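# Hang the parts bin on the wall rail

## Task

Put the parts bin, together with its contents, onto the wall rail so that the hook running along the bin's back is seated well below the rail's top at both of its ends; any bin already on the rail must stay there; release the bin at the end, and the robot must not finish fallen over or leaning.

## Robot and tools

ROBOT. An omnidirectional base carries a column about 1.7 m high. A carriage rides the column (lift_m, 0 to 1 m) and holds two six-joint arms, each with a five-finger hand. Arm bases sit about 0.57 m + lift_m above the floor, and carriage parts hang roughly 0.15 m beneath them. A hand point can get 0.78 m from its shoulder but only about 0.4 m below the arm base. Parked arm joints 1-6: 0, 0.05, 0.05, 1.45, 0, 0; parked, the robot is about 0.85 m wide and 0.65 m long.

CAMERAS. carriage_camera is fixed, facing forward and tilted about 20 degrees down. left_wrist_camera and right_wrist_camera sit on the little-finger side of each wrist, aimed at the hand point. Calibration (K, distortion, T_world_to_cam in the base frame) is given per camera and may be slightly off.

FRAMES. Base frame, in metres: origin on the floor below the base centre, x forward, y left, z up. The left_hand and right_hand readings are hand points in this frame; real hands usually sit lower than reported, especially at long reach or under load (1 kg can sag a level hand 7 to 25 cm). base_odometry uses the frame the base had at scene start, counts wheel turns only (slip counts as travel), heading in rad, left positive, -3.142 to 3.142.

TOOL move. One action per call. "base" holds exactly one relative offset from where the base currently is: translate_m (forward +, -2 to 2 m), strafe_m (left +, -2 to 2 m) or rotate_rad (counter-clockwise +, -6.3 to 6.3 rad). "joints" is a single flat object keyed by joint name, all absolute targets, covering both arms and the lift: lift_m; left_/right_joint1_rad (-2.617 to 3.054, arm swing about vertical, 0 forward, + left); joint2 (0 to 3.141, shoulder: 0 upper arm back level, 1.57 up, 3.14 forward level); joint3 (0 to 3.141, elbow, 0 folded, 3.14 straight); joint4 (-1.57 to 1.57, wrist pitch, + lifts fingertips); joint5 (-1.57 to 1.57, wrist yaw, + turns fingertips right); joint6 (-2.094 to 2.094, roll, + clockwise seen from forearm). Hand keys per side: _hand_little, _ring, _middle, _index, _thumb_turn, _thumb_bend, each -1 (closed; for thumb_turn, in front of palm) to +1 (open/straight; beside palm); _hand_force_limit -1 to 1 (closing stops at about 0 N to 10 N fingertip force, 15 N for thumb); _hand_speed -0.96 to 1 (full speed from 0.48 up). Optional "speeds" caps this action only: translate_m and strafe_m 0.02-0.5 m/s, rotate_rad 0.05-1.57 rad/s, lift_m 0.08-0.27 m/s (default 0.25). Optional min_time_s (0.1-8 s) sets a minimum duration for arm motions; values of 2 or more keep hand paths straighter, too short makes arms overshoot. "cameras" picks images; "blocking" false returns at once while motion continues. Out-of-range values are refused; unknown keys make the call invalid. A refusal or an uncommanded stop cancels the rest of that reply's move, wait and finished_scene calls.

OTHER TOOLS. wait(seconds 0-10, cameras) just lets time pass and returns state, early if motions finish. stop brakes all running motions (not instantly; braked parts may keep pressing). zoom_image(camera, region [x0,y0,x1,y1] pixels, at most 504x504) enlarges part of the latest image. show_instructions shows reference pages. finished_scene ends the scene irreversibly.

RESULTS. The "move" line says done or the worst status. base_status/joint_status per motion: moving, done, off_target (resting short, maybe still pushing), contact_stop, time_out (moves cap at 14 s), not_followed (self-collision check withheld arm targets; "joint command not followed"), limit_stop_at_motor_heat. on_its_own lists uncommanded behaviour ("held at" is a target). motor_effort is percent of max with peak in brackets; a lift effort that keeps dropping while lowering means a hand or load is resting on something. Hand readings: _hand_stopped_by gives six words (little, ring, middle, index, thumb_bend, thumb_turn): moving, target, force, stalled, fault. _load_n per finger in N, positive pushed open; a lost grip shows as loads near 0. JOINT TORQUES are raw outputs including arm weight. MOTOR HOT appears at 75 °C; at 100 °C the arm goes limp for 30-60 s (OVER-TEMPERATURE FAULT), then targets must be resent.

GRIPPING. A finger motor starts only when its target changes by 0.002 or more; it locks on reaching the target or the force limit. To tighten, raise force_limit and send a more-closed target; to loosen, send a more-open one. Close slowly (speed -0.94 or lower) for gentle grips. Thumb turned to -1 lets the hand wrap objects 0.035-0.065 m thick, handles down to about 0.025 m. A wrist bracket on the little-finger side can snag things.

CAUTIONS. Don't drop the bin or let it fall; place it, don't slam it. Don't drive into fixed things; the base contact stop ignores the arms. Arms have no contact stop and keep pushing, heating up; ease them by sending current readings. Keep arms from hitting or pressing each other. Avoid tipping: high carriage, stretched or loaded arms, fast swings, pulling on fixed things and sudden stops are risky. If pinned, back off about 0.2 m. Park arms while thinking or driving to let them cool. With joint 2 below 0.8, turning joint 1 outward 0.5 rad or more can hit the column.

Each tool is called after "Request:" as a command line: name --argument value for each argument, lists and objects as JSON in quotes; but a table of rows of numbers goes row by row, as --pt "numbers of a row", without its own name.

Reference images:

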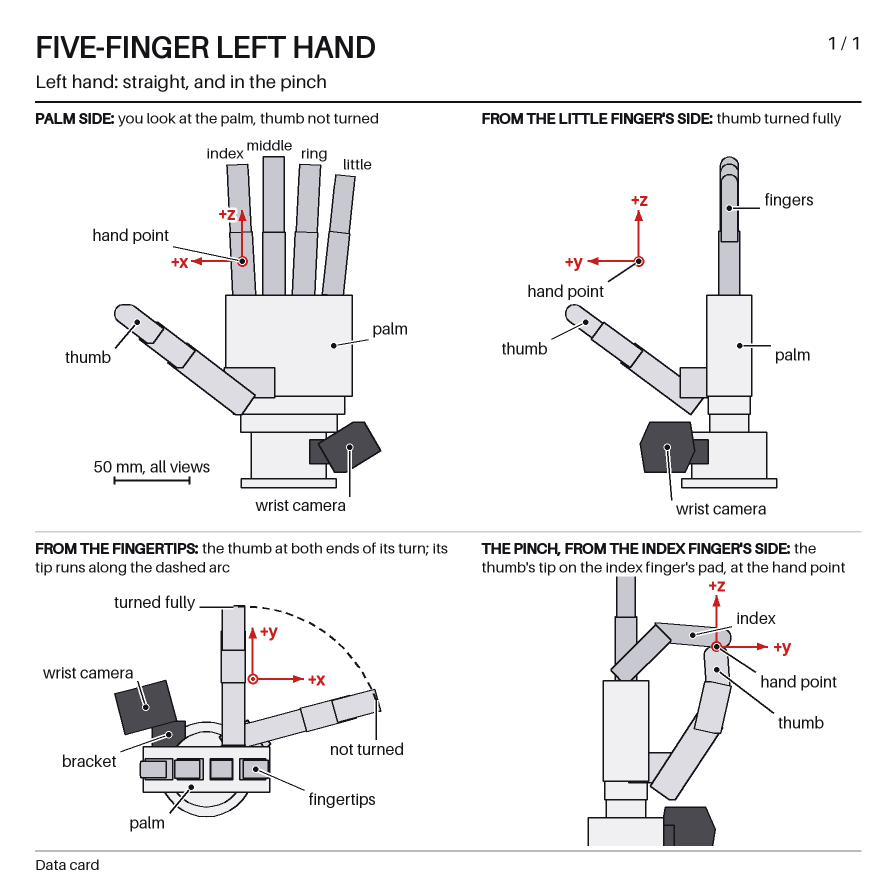

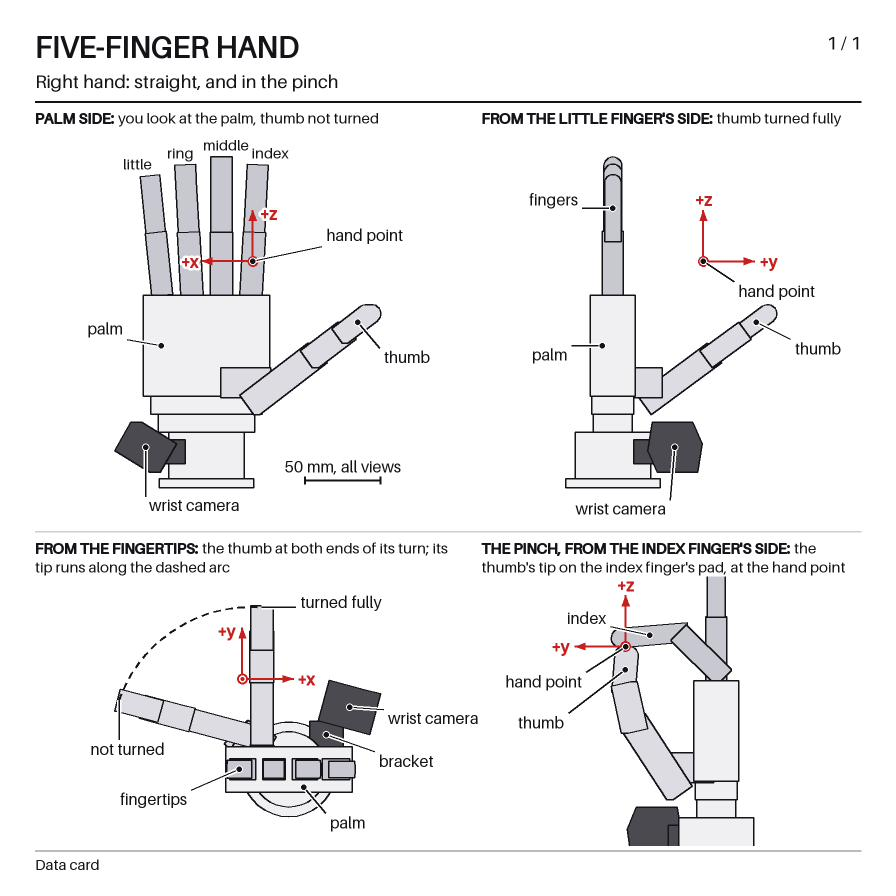

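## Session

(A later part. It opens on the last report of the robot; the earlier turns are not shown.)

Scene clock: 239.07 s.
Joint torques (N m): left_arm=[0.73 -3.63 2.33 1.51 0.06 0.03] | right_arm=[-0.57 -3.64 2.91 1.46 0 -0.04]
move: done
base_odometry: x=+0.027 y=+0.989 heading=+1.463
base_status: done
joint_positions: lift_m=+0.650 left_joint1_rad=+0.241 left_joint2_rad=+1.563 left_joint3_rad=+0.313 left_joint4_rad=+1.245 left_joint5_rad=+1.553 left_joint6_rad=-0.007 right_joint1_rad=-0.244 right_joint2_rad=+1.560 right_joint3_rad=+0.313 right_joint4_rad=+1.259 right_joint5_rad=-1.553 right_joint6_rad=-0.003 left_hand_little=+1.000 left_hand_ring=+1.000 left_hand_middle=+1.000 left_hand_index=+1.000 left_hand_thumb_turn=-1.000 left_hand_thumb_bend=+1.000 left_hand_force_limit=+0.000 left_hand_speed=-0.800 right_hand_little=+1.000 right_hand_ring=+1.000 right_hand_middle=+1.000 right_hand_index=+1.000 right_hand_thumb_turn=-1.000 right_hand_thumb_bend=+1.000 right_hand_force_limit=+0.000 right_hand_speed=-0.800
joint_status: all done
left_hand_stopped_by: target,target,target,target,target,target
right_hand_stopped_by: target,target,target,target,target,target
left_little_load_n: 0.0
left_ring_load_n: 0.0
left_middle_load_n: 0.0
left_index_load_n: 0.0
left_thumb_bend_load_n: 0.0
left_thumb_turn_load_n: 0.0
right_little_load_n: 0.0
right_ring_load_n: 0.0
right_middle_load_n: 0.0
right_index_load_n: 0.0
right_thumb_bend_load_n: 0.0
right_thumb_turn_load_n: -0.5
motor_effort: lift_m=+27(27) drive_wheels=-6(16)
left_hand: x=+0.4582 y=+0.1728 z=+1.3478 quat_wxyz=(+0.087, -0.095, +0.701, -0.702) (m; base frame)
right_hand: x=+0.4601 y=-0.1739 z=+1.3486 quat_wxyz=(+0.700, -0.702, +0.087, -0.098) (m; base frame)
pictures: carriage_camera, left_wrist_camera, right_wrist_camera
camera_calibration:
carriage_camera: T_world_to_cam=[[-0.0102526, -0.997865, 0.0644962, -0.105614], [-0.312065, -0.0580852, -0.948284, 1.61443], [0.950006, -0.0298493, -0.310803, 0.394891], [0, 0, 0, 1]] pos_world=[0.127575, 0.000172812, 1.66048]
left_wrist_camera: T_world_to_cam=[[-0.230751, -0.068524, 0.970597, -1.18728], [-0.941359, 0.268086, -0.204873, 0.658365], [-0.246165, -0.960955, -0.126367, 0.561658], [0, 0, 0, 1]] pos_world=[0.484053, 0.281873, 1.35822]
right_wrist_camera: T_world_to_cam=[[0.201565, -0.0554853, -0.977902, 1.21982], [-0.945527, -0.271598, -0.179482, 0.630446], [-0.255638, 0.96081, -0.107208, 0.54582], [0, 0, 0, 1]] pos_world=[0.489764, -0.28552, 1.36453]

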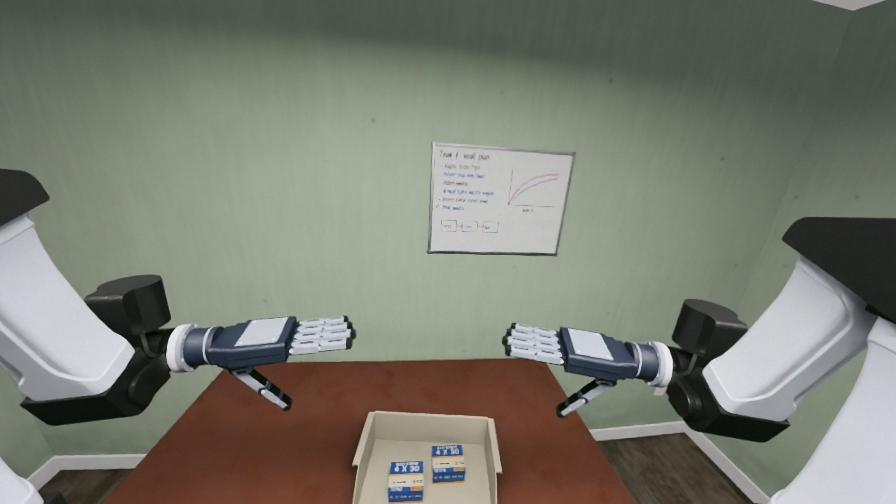

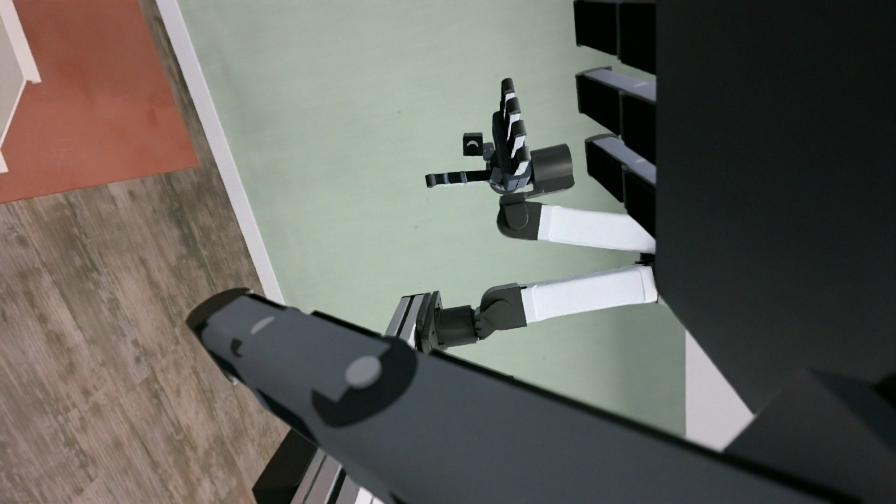

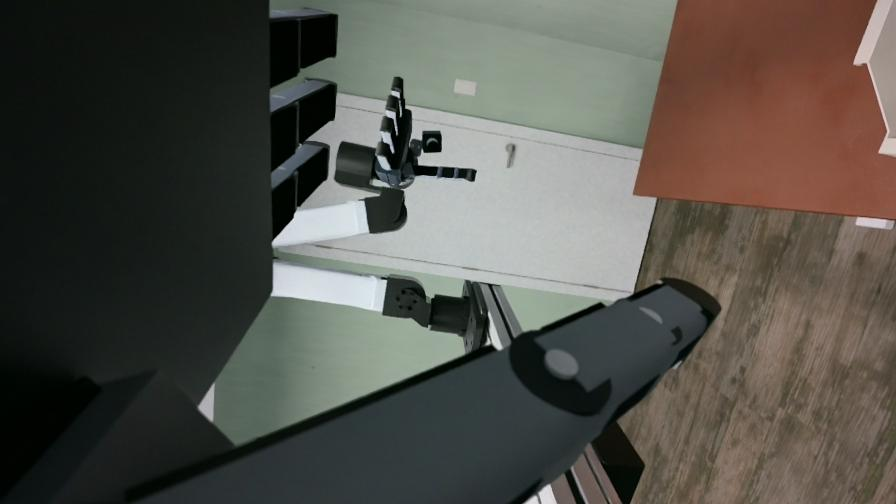

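Request:
move --joints '{"left_joint1_rad": 0.25, "left_joint2_rad": 2.47, "left_joint3_rad": 1.0, "left_joint4_rad": 1.471, "left_joint5_rad": 1.56, "left_joint6_rad": 0, "right_joint1_rad": -0.25, "right_joint2_rad": 2.47, "right_joint3_rad": 1.0, "right_joint4_rad": 1.471, "right_joint5_rad": -1.56, "right_joint6_rad": 0}' --cameras '["all"]'

Request:
zoom_image --camera "carriage_camera" --region '[250, 250, 650, 504]'

Scene clock: 295.80 s.
Joint torques (N m): left_arm=[0.75 -9.43 3.71 1.46 0.06 0.03] | right_arm=[-0.47 -8.85 3.64 1.47 0.01 -0.04]
move: done
base_odometry: x=+0.027 y=+0.989 heading=+1.463
base_status: not commanded
joint_positions: lift_m=+0.650 left_joint1_rad=+0.241 left_joint2_rad=+2.461 left_joint3_rad=+0.981 left_joint4_rad=+1.448 left_joint5_rad=+1.556 left_joint6_rad=-0.007 right_joint1_rad=-0.244 right_joint2_rad=+2.454 right_joint3_rad=+0.987 right_joint4_rad=+1.462 right_joint5_rad=-1.555 right_joint6_rad=-0.003 left_hand_little=+1.000 left_hand_ring=+1.000 left_hand_middle=+1.000 left_hand_index=+1.000 left_hand_thumb_turn=-1.000 left_hand_thumb_bend=+1.000 left_hand_force_limit=+0.000 left_hand_speed=-0.800 right_hand_little=+1.000 right_hand_ring=+1.000 right_hand_middle=+1.000 right_hand_index=+1.000 right_hand_thumb_turn=-1.000 right_hand_thumb_bend=+1.000 right_hand_force_limit=+0.000 right_hand_speed=-0.800
joint_status: all done
left_hand_stopped_by: target,target,target,target,target,target
right_hand_stopped_by: target,target,target,target,target,target
left_little_load_n: 0.0
left_ring_load_n: 0.0
left_middle_load_n: 0.0
left_index_load_n: 0.0
left_thumb_bend_load_n: 0.0
left_thumb_turn_load_n: 0.0
right_little_load_n: 0.0
right_ring_load_n: 0.0
right_middle_load_n: 0.0
right_index_load_n: 0.0
right_thumb_bend_load_n: 0.0
right_thumb_turn_load_n: 0.0
motor_effort: lift_m=+27(27) drive_wheels=-6(7)
left_hand: x=+0.6067 y=+0.2093 z=+1.2239 quat_wxyz=(+0.077, -0.104, +0.700, -0.703) (m; base frame)
right_hand: x=+0.6110 y=-0.2115 z=+1.2271 quat_wxyz=(+0.701, -0.701, +0.092, -0.091) (m; base frame)
pictures: carriage_camera, left_wrist_camera, right_wrist_camera
camera_calibration:
carriage_camera: T_world_to_cam=[[-0.0102526, -0.997865, 0.0644962, -0.105614], [-0.312065, -0.0580852, -0.948284, 1.61443], [0.950006, -0.0298493, -0.310803, 0.394891], [0, 0, 0, 1]] pos_world=[0.127575, 0.000172812, 1.66048]
left_wrist_camera: T_world_to_cam=[[-0.205351, -0.0617189, 0.97674, -1.05445], [-0.945806, 0.269039, -0.181848, 0.737308], [-0.251557, -0.96115, -0.113622, 0.605436], [0, 0, 0, 1]] pos_world=[0.63312, 0.318471, 1.23279]
right_wrist_camera: T_world_to_cam=[[0.185439, -0.0508742, -0.981338, 1.08357], [-0.94764, -0.273475, -0.164894, 0.724052], [-0.259983, 0.960533, -0.0989233, 0.599929], [0, 0, 0, 1]] pos_world=[0.641175, -0.323115, 1.24209]

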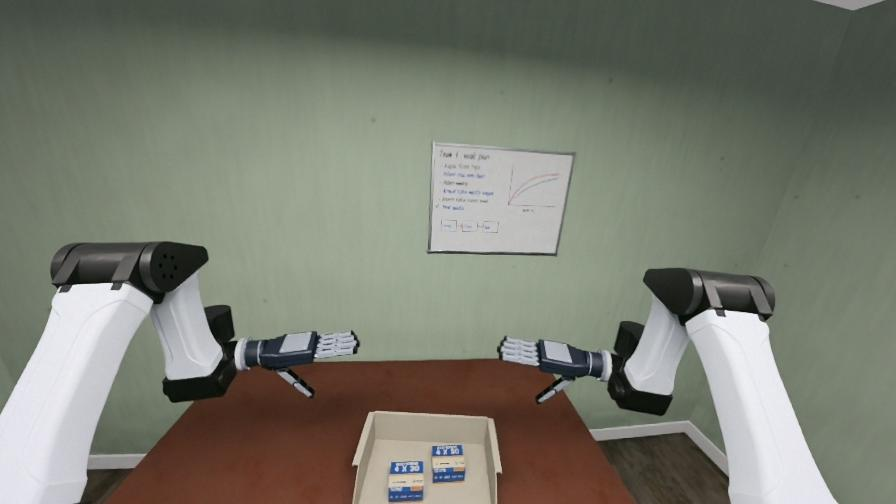

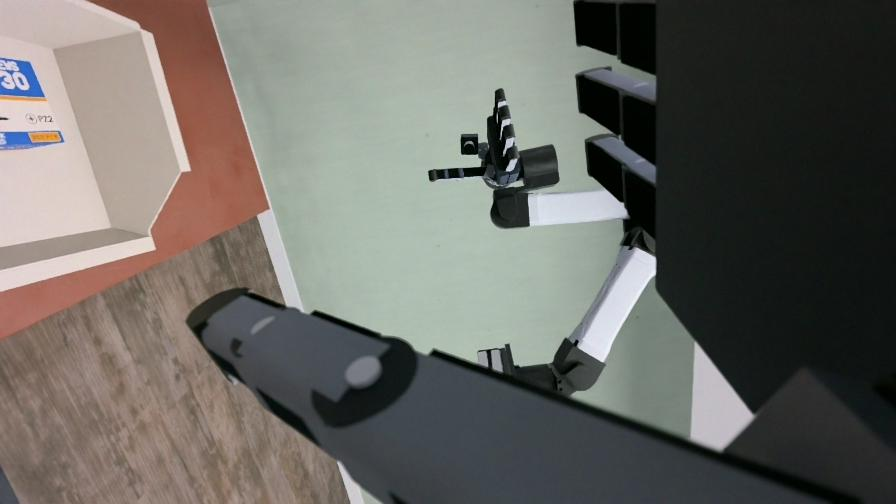

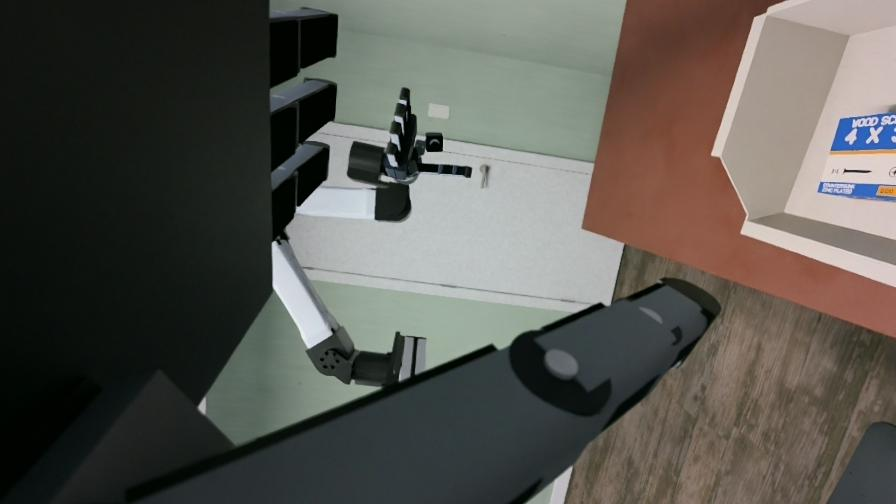

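Scaled by 1.260 from the camera's 896x504 image, which has a finer 1280x720 frame.

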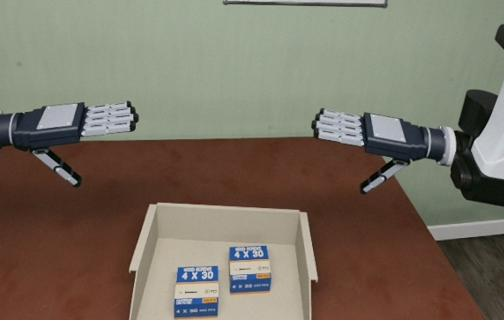

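Request:
zoom_image --camera "left_wrist_camera" --region '[0, 0, 280, 300]'

Request:
zoom_image --camera "right_wrist_camera" --region '[640, 0, 896, 260]'

Request:
move --joints '{"lift_m": 0.4}' --cameras '["all"]'

Scaled by 1.680 from the camera's 896x504 image, which has a finer 1280x720 frame.

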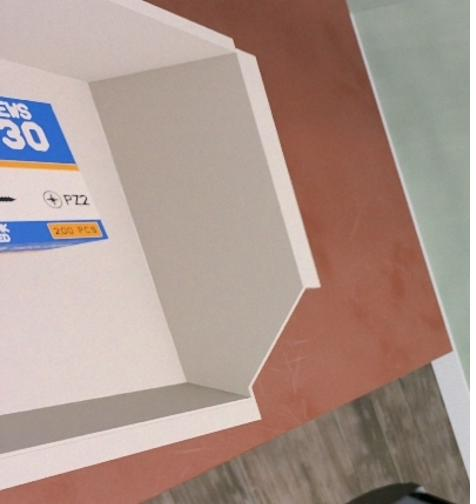

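Scaled by 1.938 from the camera's 896x504 image, which has a finer 1280x720 frame.

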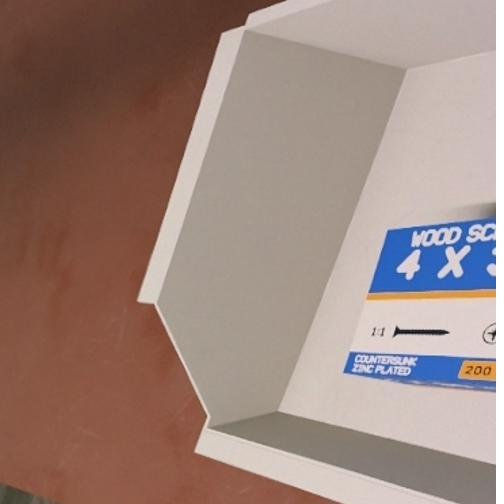

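Scene clock: 300.63 s.
Joint torques (N m): left_arm=[0.76 -10.28 3.38 1.41 0.05 0.03] | right_arm=[-0.51 -9.57 3.25 1.43 0.02 -0.07]
move: done
base_odometry: x=+0.027 y=+0.989 heading=+1.463
base_status: not commanded
joint_positions: lift_m=+0.400 left_joint1_rad=+0.241 left_joint2_rad=+2.469 left_joint3_rad=+0.985 left_joint4_rad=+1.459 left_joint5_rad=+1.556 left_joint6_rad=-0.007 right_joint1_rad=-0.244 right_joint2_rad=+2.462 right_joint3_rad=+0.991 right_joint4_rad=+1.469 right_joint5_rad=-1.555 right_joint6_rad=-0.003 left_hand_little=+1.000 left_hand_ring=+1.000 left_hand_middle=+1.000 left_hand_index=+1.000 left_hand_thumb_turn=-1.000 left_hand_thumb_bend=+1.000 left_hand_force_limit=+0.000 left_hand_speed=-0.800 right_hand_little=+1.000 right_hand_ring=+1.000 right_hand_middle=+1.000 right_hand_index=+1.000 right_hand_thumb_turn=-1.000 right_hand_thumb_bend=+1.000 right_hand_force_limit=+0.000 right_hand_speed=-0.800
joint_status: all done
left_hand_stopped_by: target,target,target,target,target,target
right_hand_stopped_by: target,target,target,target,target,target
left_little_load_n: 0.0
left_ring_load_n: 0.0
left_middle_load_n: 0.0
left_index_load_n: 0.0
left_thumb_bend_load_n: 0.0
left_thumb_turn_load_n: 0.0
right_little_load_n: 0.0
right_ring_load_n: 0.0
right_middle_load_n: 0.0
right_index_load_n: 0.0
right_thumb_bend_load_n: 0.0
right_thumb_turn_load_n: 0.0
motor_effort: lift_m=+28(29) drive_wheels=-6(7)
left_hand: x=+0.6074 y=+0.2095 z=+0.9721 quat_wxyz=(+0.079, -0.101, +0.700, -0.703) (m; base frame)
right_hand: x=+0.6116 y=-0.2116 z=+0.9753 quat_wxyz=(+0.701, -0.701, +0.091, -0.092) (m; base frame)
pictures: carriage_camera, left_wrist_camera, right_wrist_camera
camera_calibration:
carriage_camera: T_world_to_cam=[[-0.0102526, -0.997865, 0.0644962, -0.0894837], [-0.312065, -0.0580852, -0.948284, 1.37726], [0.950006, -0.0298493, -0.310803, 0.317159], [0, 0, 0, 1]] pos_world=[0.127575, 0.000172812, 1.41038]
left_wrist_camera: T_world_to_cam=[[-0.211819, -0.0631497, 0.975266, -0.802749], [-0.944401, 0.269999, -0.187633, 0.696618], [-0.251472, -0.960787, -0.11683, 0.580102], [0, 0, 0, 1]] pos_world=[0.633729, 0.318575, 0.981376]
right_wrist_camera: T_world_to_cam=[[0.188706, -0.0517341, -0.98067, 0.833522], [-0.9471, -0.273567, -0.167815, 0.685624], [-0.259597, 0.960461, -0.100621, 0.576704], [0, 0, 0, 1]] pos_world=[0.641775, -0.323215, 0.990496]

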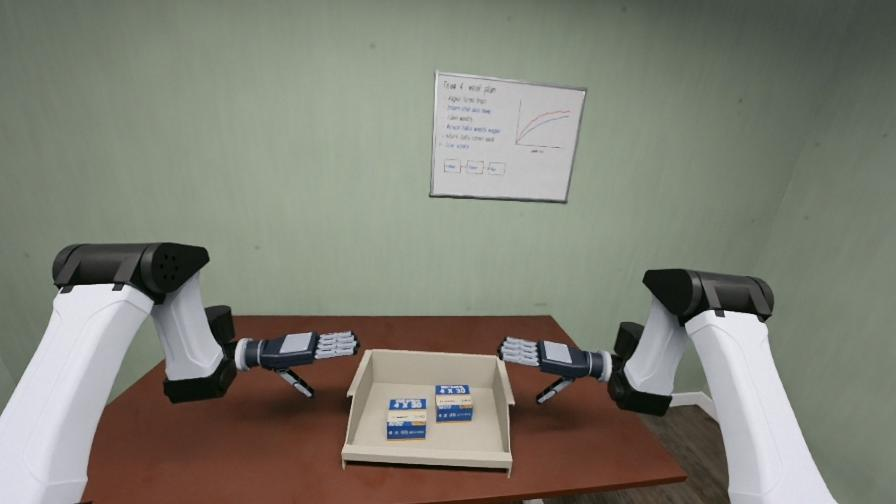

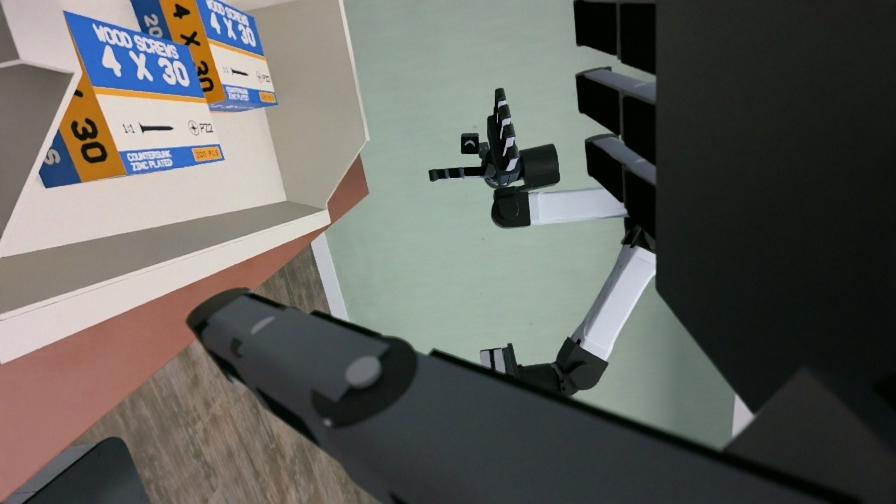

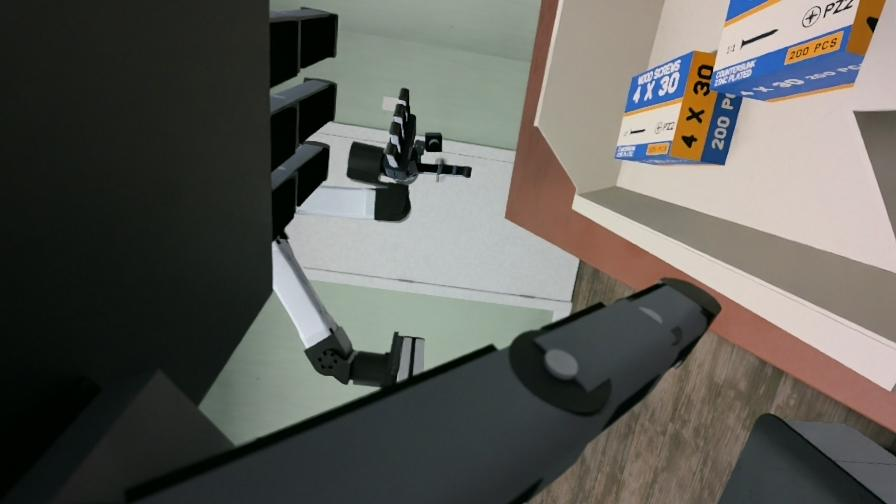

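Request:
zoom_image --camera "carriage_camera" --region '[320, 320, 540, 490]'

Scaled by 2.291 from the camera's 896x504 image, which has a finer 1280x720 frame.

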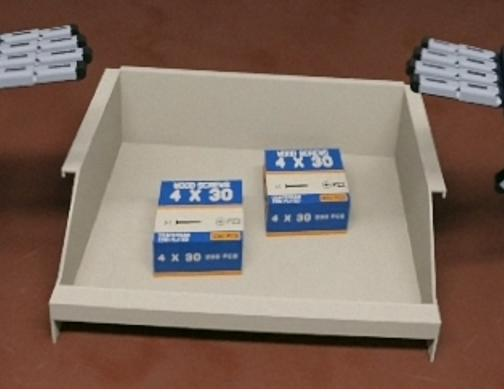

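Request:
move --base '{"translate_m": 0.055}'

Request:
move --joints '{"lift_m": 0.31}' --speeds '{"lift_m": 0.1}' --cameras '["all"]'

Request:
zoom_image --camera "carriage_camera" --region '[220, 300, 660, 504]'

Scene clock: 311.97 s.
Joint torques (N m): left_arm=[0.76 -10.26 3.34 1.41 0.04 0.02] | right_arm=[-0.44 -9.66 3.28 1.37 0.03 -0.03]
move: done
base_odometry: x=+0.033 y=+1.043 heading=+1.463
base_status: done
joint_positions: lift_m=+0.400 left_joint1_rad=+0.241 left_joint2_rad=+2.469 left_joint3_rad=+0.985 left_joint4_rad=+1.459 left_joint5_rad=+1.557 left_joint6_rad=-0.007 right_joint1_rad=-0.246 right_joint2_rad=+2.462 right_joint3_rad=+0.991 right_joint4_rad=+1.469 right_joint5_rad=-1.556 right_joint6_rad=-0.003 left_hand_little=+1.000 left_hand_ring=+1.000 left_hand_middle=+1.000 left_hand_index=+1.000 left_hand_thumb_turn=-1.000 left_hand_thumb_bend=+1.000 left_hand_force_limit=+0.000 left_hand_speed=-0.800 right_hand_little=+1.000 right_hand_ring=+1.000 right_hand_middle=+1.000 right_hand_index=+1.000 right_hand_thumb_turn=-1.000 right_hand_thumb_bend=+1.000 right_hand_force_limit=+0.000 right_hand_speed=-0.800
joint_status: not commanded
left_hand_stopped_by: target,target,target,target,target,target
right_hand_stopped_by: target,target,target,target,target,target
left_little_load_n: -0.5
left_ring_load_n: 0.0
left_middle_load_n: 0.0
left_index_load_n: 0.0
left_thumb_bend_load_n: 0.0
left_thumb_turn_load_n: 0.0
right_little_load_n: 0.0
right_ring_load_n: 0.0
right_middle_load_n: 0.0
right_index_load_n: 0.0
right_thumb_bend_load_n: 0.0
right_thumb_turn_load_n: 0.0
motor_effort: lift_m=+28(28) drive_wheels=+3(13)
left_hand: x=+0.6072 y=+0.2095 z=+0.9721 quat_wxyz=(+0.079, -0.101, +0.700, -0.703) (m; base frame)
right_hand: x=+0.6117 y=-0.2124 z=+0.9753 quat_wxyz=(+0.701, -0.701, +0.091, -0.092) (m; base frame)
pictures: none

Scene clock: 313.23 s.
Joint torques (N m): left_arm=[0.75 -10.36 3.18 1.37 0.06 0.03] | right_arm=[-0.39 -9.63 3.15 1.4 0.01 -0.05]
move: done
base_odometry: x=+0.033 y=+1.043 heading=+1.463
base_status: not commanded
joint_positions: lift_m=+0.310 left_joint1_rad=+0.241 left_joint2_rad=+2.469 left_joint3_rad=+0.986 left_joint4_rad=+1.461 left_joint5_rad=+1.557 left_joint6_rad=-0.007 right_joint1_rad=-0.246 right_joint2_rad=+2.463 right_joint3_rad=+0.992 right_joint4_rad=+1.471 right_joint5_rad=-1.556 right_joint6_rad=-0.003 left_hand_little=+1.000 left_hand_ring=+1.000 left_hand_middle=+1.000 left_hand_index=+1.000 left_hand_thumb_turn=-1.000 left_hand_thumb_bend=+1.000 left_hand_force_limit=+0.000 left_hand_speed=-0.800 right_hand_little=+1.000 right_hand_ring=+1.000 right_hand_middle=+1.000 right_hand_index=+1.000 right_hand_thumb_turn=-1.000 right_hand_thumb_bend=+1.000 right_hand_force_limit=+0.000 right_hand_speed=-0.800
joint_status: all done
left_hand_stopped_by: target,target,target,target,target,target
right_hand_stopped_by: target,target,target,target,target,target
left_little_load_n: 0.0
left_ring_load_n: -0.5
left_middle_load_n: 0.0
left_index_load_n: 0.0
left_thumb_bend_load_n: 0.0
left_thumb_turn_load_n: -0.5
right_little_load_n: 0.0
right_ring_load_n: 0.0
right_middle_load_n: 0.0
right_index_load_n: 0.0
right_thumb_bend_load_n: 0.0
right_thumb_turn_load_n: 0.0
motor_effort: lift_m=+28(29) drive_wheels=-6(7)
left_hand: x=+0.6076 y=+0.2096 z=+0.8820 quat_wxyz=(+0.079, -0.100, +0.700, -0.703) (m; base frame)
right_hand: x=+0.6120 y=-0.2125 z=+0.8853 quat_wxyz=(+0.701, -0.701, +0.091, -0.093) (m; base frame)
pictures: carriage_camera, left_wrist_camera, right_wrist_camera
camera_calibration:
carriage_camera: T_world_to_cam=[[-0.0102526, -0.997865, 0.0644962, -0.0836726], [-0.312065, -0.0580852, -0.948284, 1.29182], [0.950006, -0.0298493, -0.310803, 0.289156], [0, 0, 0, 1]] pos_world=[0.127575, 0.000172812, 1.32028]
left_wrist_camera: T_world_to_cam=[[-0.214396, -0.0635412, 0.974678, -0.712712], [-0.943692, 0.270878, -0.189921, 0.681318], [-0.251951, -0.960514, -0.118039, 0.571068], [0, 0, 0, 1]] pos_world=[0.634033, 0.318678, 0.891469]
right_wrist_camera: T_world_to_cam=[[0.190782, -0.0524929, -0.980228, 0.743188], [-0.947037, -0.272609, -0.169723, 0.672543], [-0.25831, 0.960692, -0.101722, 0.56883], [0, 0, 0, 1]] pos_world=[0.64207, -0.324117, 0.900502]

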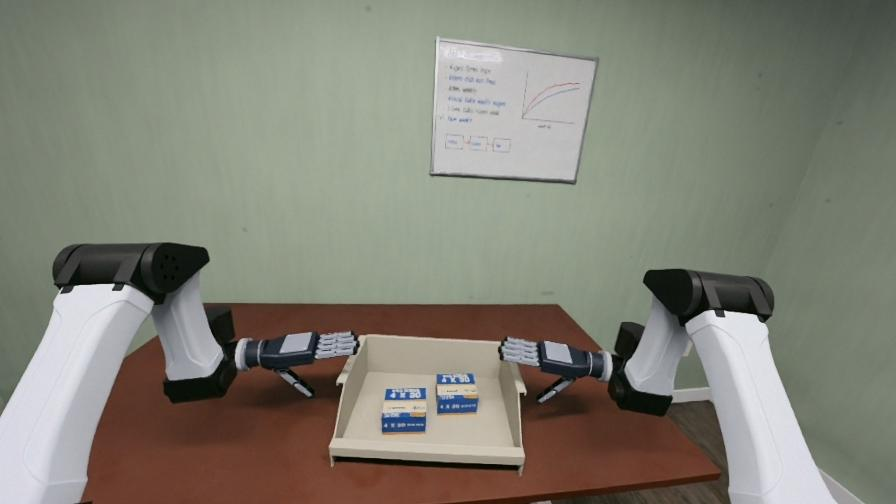

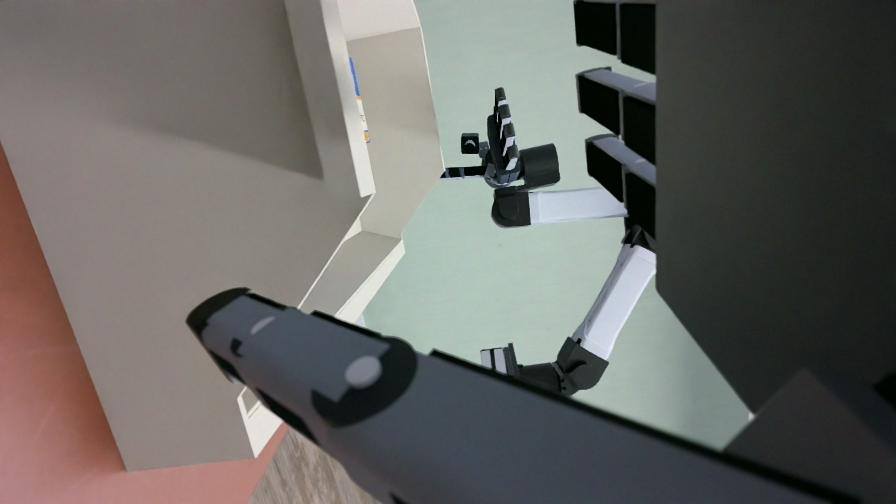

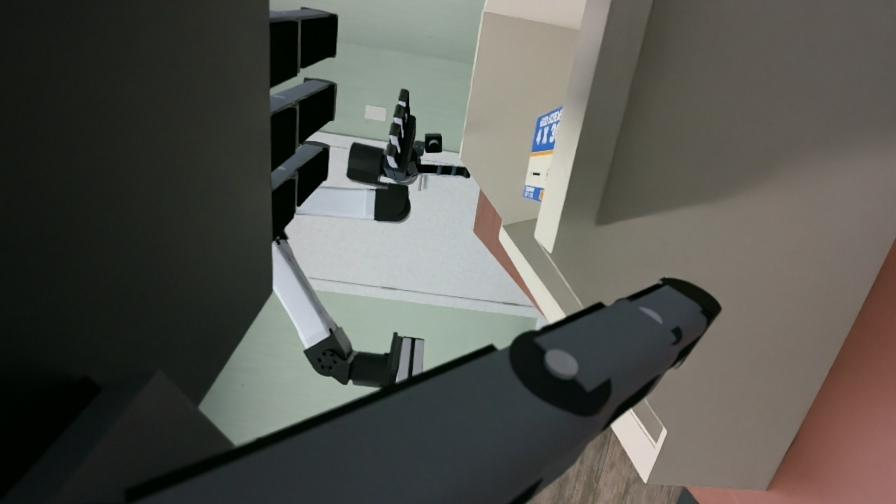

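Scaled by 1.145 from the camera's 896x504 image, which has a finer 1280x720 frame.

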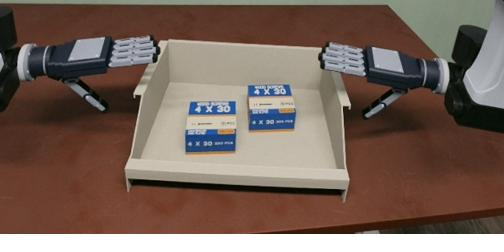

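Request:
move --joints '{"lift_m": 0.253}' --speeds '{"lift_m": 0.08}' --cameras '["all"]'

Request:
zoom_image --camera "carriage_camera" --region '[220, 300, 660, 504]'

Scene clock: 322.60 s.
Joint torques (N m): left_arm=[0.75 -10.26 3.47 1.41 0.04 0.03] | right_arm=[-0.38 -9.65 3.12 1.38 0.02 -0.07]
move: done
base_odometry: x=+0.033 y=+1.043 heading=+1.463
base_status: not commanded
joint_positions: lift_m=+0.253 left_joint1_rad=+0.241 left_joint2_rad=+2.469 left_joint3_rad=+0.987 left_joint4_rad=+1.462 left_joint5_rad=+1.557 left_joint6_rad=-0.007 right_joint1_rad=-0.246 right_joint2_rad=+2.463 right_joint3_rad=+0.993 right_joint4_rad=+1.472 right_joint5_rad=-1.557 right_joint6_rad=-0.003 left_hand_little=+1.000 left_hand_ring=+1.000 left_hand_middle=+1.000 left_hand_index=+1.000 left_hand_thumb_turn=-1.000 left_hand_thumb_bend=+1.000 left_hand_force_limit=+0.000 left_hand_speed=-0.800 right_hand_little=+1.000 right_hand_ring=+1.000 right_hand_middle=+1.000 right_hand_index=+1.000 right_hand_thumb_turn=-1.000 right_hand_thumb_bend=+1.000 right_hand_force_limit=+0.000 right_hand_speed=-0.800
joint_status: all done
left_hand_stopped_by: target,target,target,target,target,target
right_hand_stopped_by: target,target,target,target,target,target
left_little_load_n: 0.0
left_ring_load_n: 0.0
left_middle_load_n: 0.0
left_index_load_n: 0.0
left_thumb_bend_load_n: 0.0
left_thumb_turn_load_n: 0.0
right_little_load_n: -0.5
right_ring_load_n: -0.5
right_middle_load_n: 0.0
right_index_load_n: 0.0
right_thumb_bend_load_n: 0.0
right_thumb_turn_load_n: 0.0
motor_effort: lift_m=+28(28) drive_wheels=-6(7)
left_hand: x=+0.6077 y=+0.2097 z=+0.8252 quat_wxyz=(+0.080, -0.099, +0.700, -0.702) (m; base frame)
right_hand: x=+0.6121 y=-0.2125 z=+0.8284 quat_wxyz=(+0.701, -0.701, +0.090, -0.093) (m; base frame)
pictures: carriage_camera, left_wrist_camera, right_wrist_camera
camera_calibration:
carriage_camera: T_world_to_cam=[[-0.0102526, -0.997865, 0.0644962, -0.0800028], [-0.312065, -0.0580852, -0.948284, 1.23786], [0.950006, -0.0298493, -0.310803, 0.271471], [0, 0, 0, 1]] pos_world=[0.127575, 0.000172812, 1.26338]
left_wrist_camera: T_world_to_cam=[[-0.215863, -0.0639768, 0.974325, -0.65594], [-0.943418, 0.270915, -0.191226, 0.671624], [-0.251726, -0.960475, -0.118837, 0.564925], [0, 0, 0, 1]] pos_world=[0.634235, 0.318678, 0.834665]
right_wrist_camera: T_world_to_cam=[[0.191928, -0.0527349, -0.979991, 0.686481], [-0.946751, -0.272973, -0.170729, 0.663546], [-0.258508, 0.960575, -0.102318, 0.563671], [0, 0, 0, 1]] pos_world=[0.642172, -0.324117, 0.843705]

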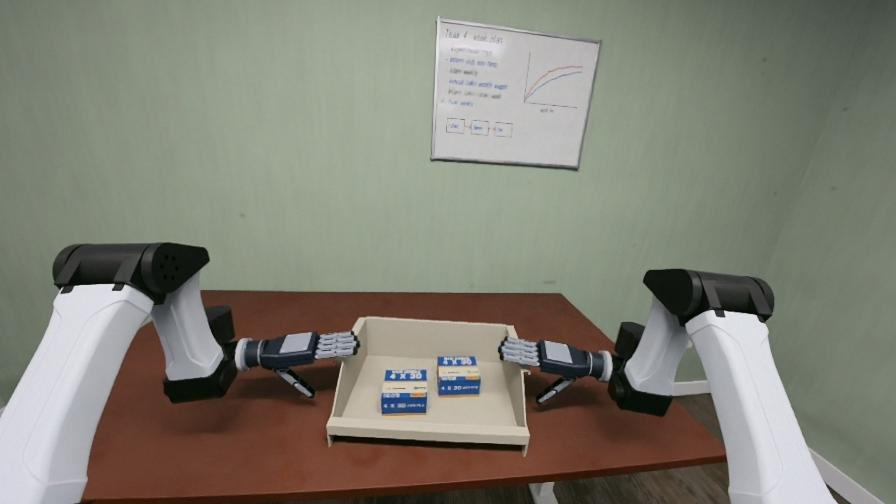

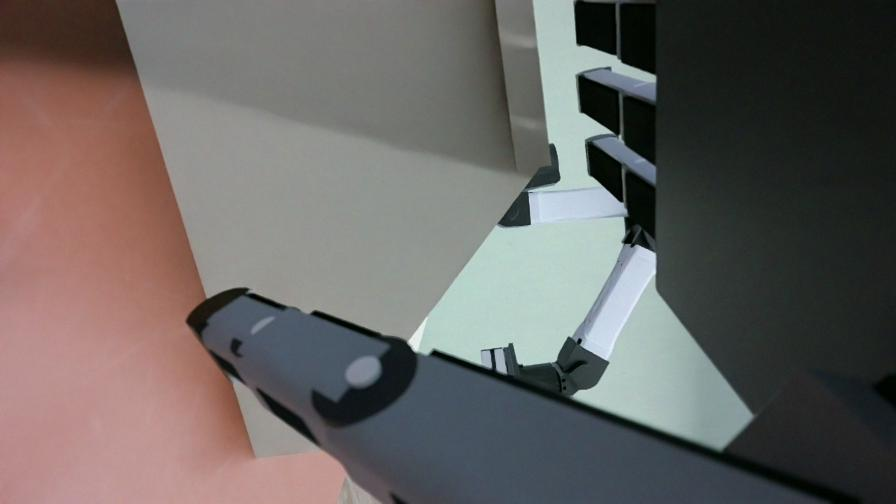

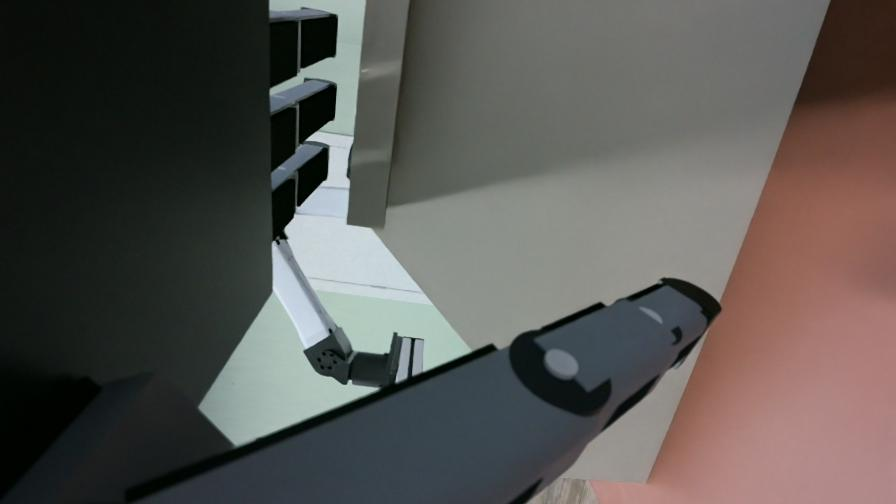

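Scaled by 1.145 from the camera's 896x504 image, which has a finer 1280x720 frame.

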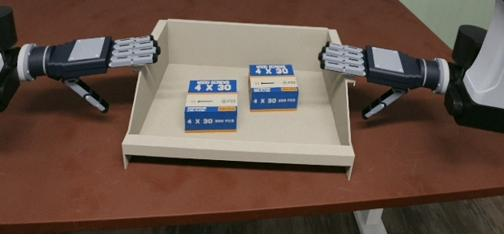

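Request:
move --base '{"translate_m": 0.02}' --speeds '{"translate_m": 0.1}'

Request:
move --joints '{"left_joint1_rad": 0.2, "right_joint1_rad": -0.19}' --cameras '["all"]'

Request:
zoom_image --camera "carriage_camera" --region '[240, 300, 440, 460]'

Request:
zoom_image --camera "carriage_camera" --region '[440, 300, 640, 460]'

Scene clock: 332.87 s.
Joint torques (N m): left_arm=[0.75 -10.45 3.23 1.38 0.03 0.02] | right_arm=[-0.32 -9.59 3.23 1.37 0.01 -0.03]
move: done
base_odometry: x=+0.035 y=+1.063 heading=+1.462
base_status: done
joint_positions: lift_m=+0.253 left_joint1_rad=+0.241 left_joint2_rad=+2.469 left_joint3_rad=+0.987 left_joint4_rad=+1.462 left_joint5_rad=+1.557 left_joint6_rad=-0.007 right_joint1_rad=-0.246 right_joint2_rad=+2.463 right_joint3_rad=+0.993 right_joint4_rad=+1.472 right_joint5_rad=-1.557 right_joint6_rad=-0.003 left_hand_little=+1.000 left_hand_ring=+1.000 left_hand_middle=+1.000 left_hand_index=+1.000 left_hand_thumb_turn=-1.000 left_hand_thumb_bend=+1.000 left_hand_force_limit=+0.000 left_hand_speed=-0.800 right_hand_little=+1.000 right_hand_ring=+1.000 right_hand_middle=+1.000 right_hand_index=+1.000 right_hand_thumb_turn=-1.000 right_hand_thumb_bend=+1.000 right_hand_force_limit=+0.000 right_hand_speed=-0.800
joint_status: not commanded
left_hand_stopped_by: target,target,target,target,target,target
right_hand_stopped_by: target,target,target,target,target,target
left_little_load_n: 0.0
left_ring_load_n: -0.5
left_middle_load_n: 0.0
left_index_load_n: 0.0
left_thumb_bend_load_n: 0.0
left_thumb_turn_load_n: 0.0
right_little_load_n: 0.0
right_ring_load_n: 0.0
right_middle_load_n: 0.0
right_index_load_n: 0.0
right_thumb_bend_load_n: 0.0
right_thumb_turn_load_n: 0.0
motor_effort: lift_m=+28(28) drive_wheels=+3(12)
left_hand: x=+0.6077 y=+0.2096 z=+0.8252 quat_wxyz=(+0.080, -0.099, +0.700, -0.702) (m; base frame)
right_hand: x=+0.6120 y=-0.2126 z=+0.8284 quat_wxyz=(+0.701, -0.701, +0.090, -0.093) (m; base frame)
pictures: none

Scene clock: 333.53 s.
Joint torques (N m): left_arm=[-0.25 -10.33 3.23 1.37 0.03 0.03] | right_arm=[-0.28 -9.66 3.18 1.36 0.03 -0.05]
move: done
base_odometry: x=+0.035 y=+1.063 heading=+1.462
base_status: not commanded
joint_positions: lift_m=+0.253 left_joint1_rad=+0.203 left_joint2_rad=+2.469 left_joint3_rad=+0.987 left_joint4_rad=+1.462 left_joint5_rad=+1.557 left_joint6_rad=-0.007 right_joint1_rad=-0.187 right_joint2_rad=+2.463 right_joint3_rad=+0.993 right_joint4_rad=+1.472 right_joint5_rad=-1.557 right_joint6_rad=-0.003 left_hand_little=+1.000 left_hand_ring=+1.000 left_hand_middle=+1.000 left_hand_index=+1.000 left_hand_thumb_turn=-1.000 left_hand_thumb_bend=+1.000 left_hand_force_limit=+0.000 left_hand_speed=-0.800 right_hand_little=+1.000 right_hand_ring=+1.000 right_hand_middle=+1.000 right_hand_index=+1.000 right_hand_thumb_turn=-1.000 right_hand_thumb_bend=+1.000 right_hand_force_limit=+0.000 right_hand_speed=-0.800
joint_status: all done
left_hand_stopped_by: target,target,target,target,target,target
right_hand_stopped_by: target,target,target,target,target,target
left_little_load_n: 0.0
left_ring_load_n: 0.0
left_middle_load_n: -0.5
left_index_load_n: 0.0
left_thumb_bend_load_n: 0.0
left_thumb_turn_load_n: 0.0
right_little_load_n: 0.0
right_ring_load_n: 0.0
right_middle_load_n: 0.0
right_index_load_n: 0.0
right_thumb_bend_load_n: 0.0
right_thumb_turn_load_n: 0.0
motor_effort: lift_m=+28(28) drive_wheels=+3(3)
left_hand: x=+0.6034 y=+0.1949 z=+0.8252 quat_wxyz=(+0.066, -0.086, +0.702, -0.704) (m; base frame)
right_hand: x=+0.6052 y=-0.1895 z=+0.8284 quat_wxyz=(+0.703, -0.704, +0.069, -0.072) (m; base frame)
pictures: carriage_camera, left_wrist_camera, right_wrist_camera
camera_calibration:
carriage_camera: T_world_to_cam=[[-0.0102526, -0.997865, 0.0644962, -0.0800028], [-0.312065, -0.0580852, -0.948284, 1.23786], [0.950006, -0.0298493, -0.310803, 0.271471], [0, 0, 0, 1]] pos_world=[0.127575, 0.000172812, 1.26338]
left_wrist_camera: T_world_to_cam=[[-0.218155, -0.0556142, 0.974328, -0.65809], [-0.932283, 0.30706, -0.191214, 0.657631], [-0.288543, -0.950064, -0.118835, 0.569877], [0, 0, 0, 1]] pos_world=[0.633967, 0.302888, 0.834665]
right_wrist_camera: T_world_to_cam=[[0.194742, -0.0411502, -0.979991, 0.689508], [-0.92871, -0.329165, -0.170729, 0.641734], [-0.315553, 0.943375, -0.102319, 0.571061], [0, 0, 0, 1]] pos_world=[0.641909, -0.299115, 0.843705]

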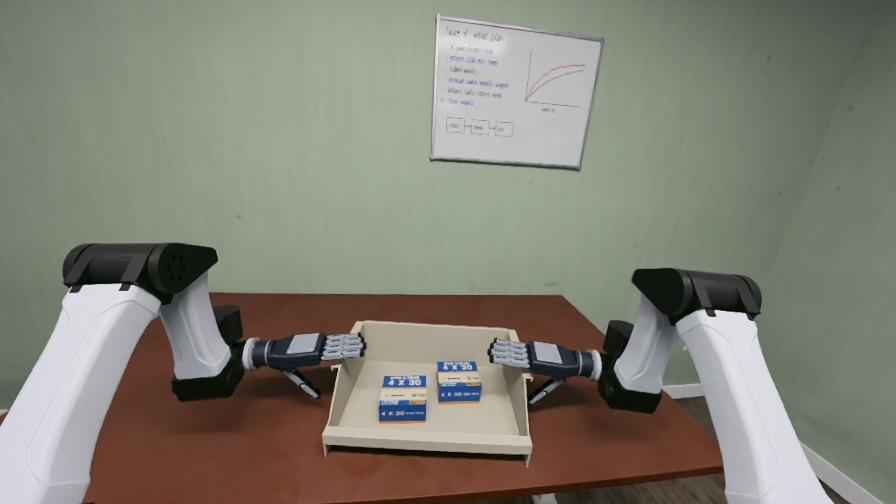

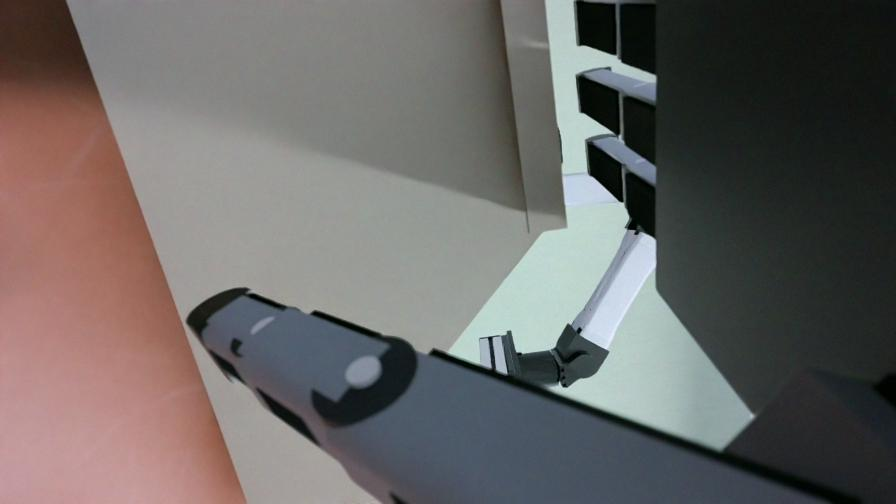

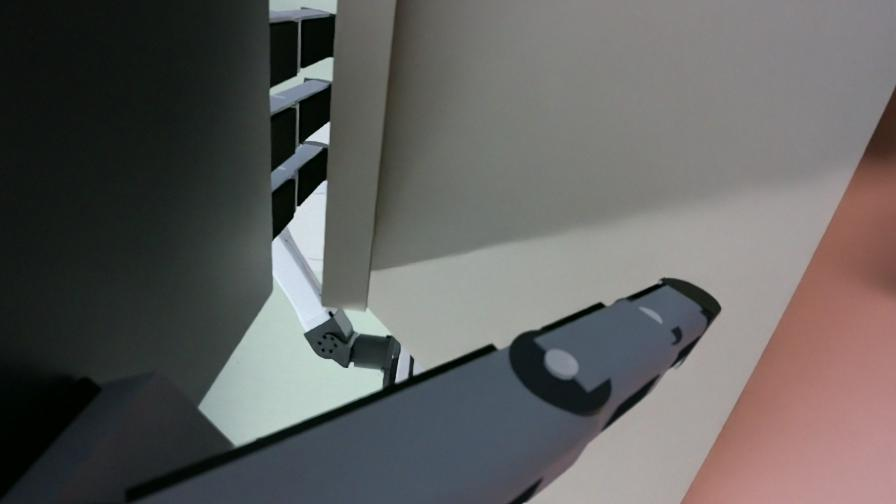

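Scaled by 2.520 from the camera's 896x504 image, which has a finer 1280x720 frame.

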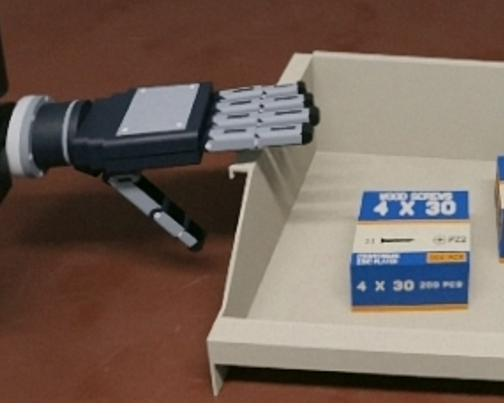

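Scaled by 2.520 from the camera's 896x504 image, which has a finer 1280x720 frame.

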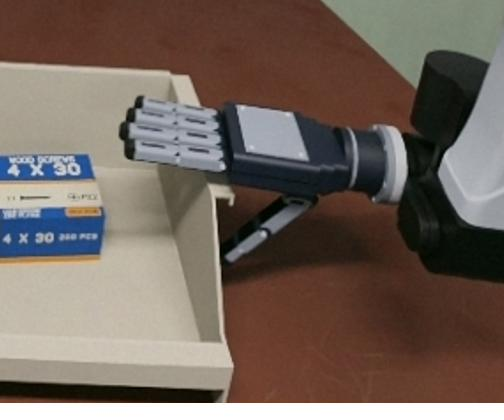

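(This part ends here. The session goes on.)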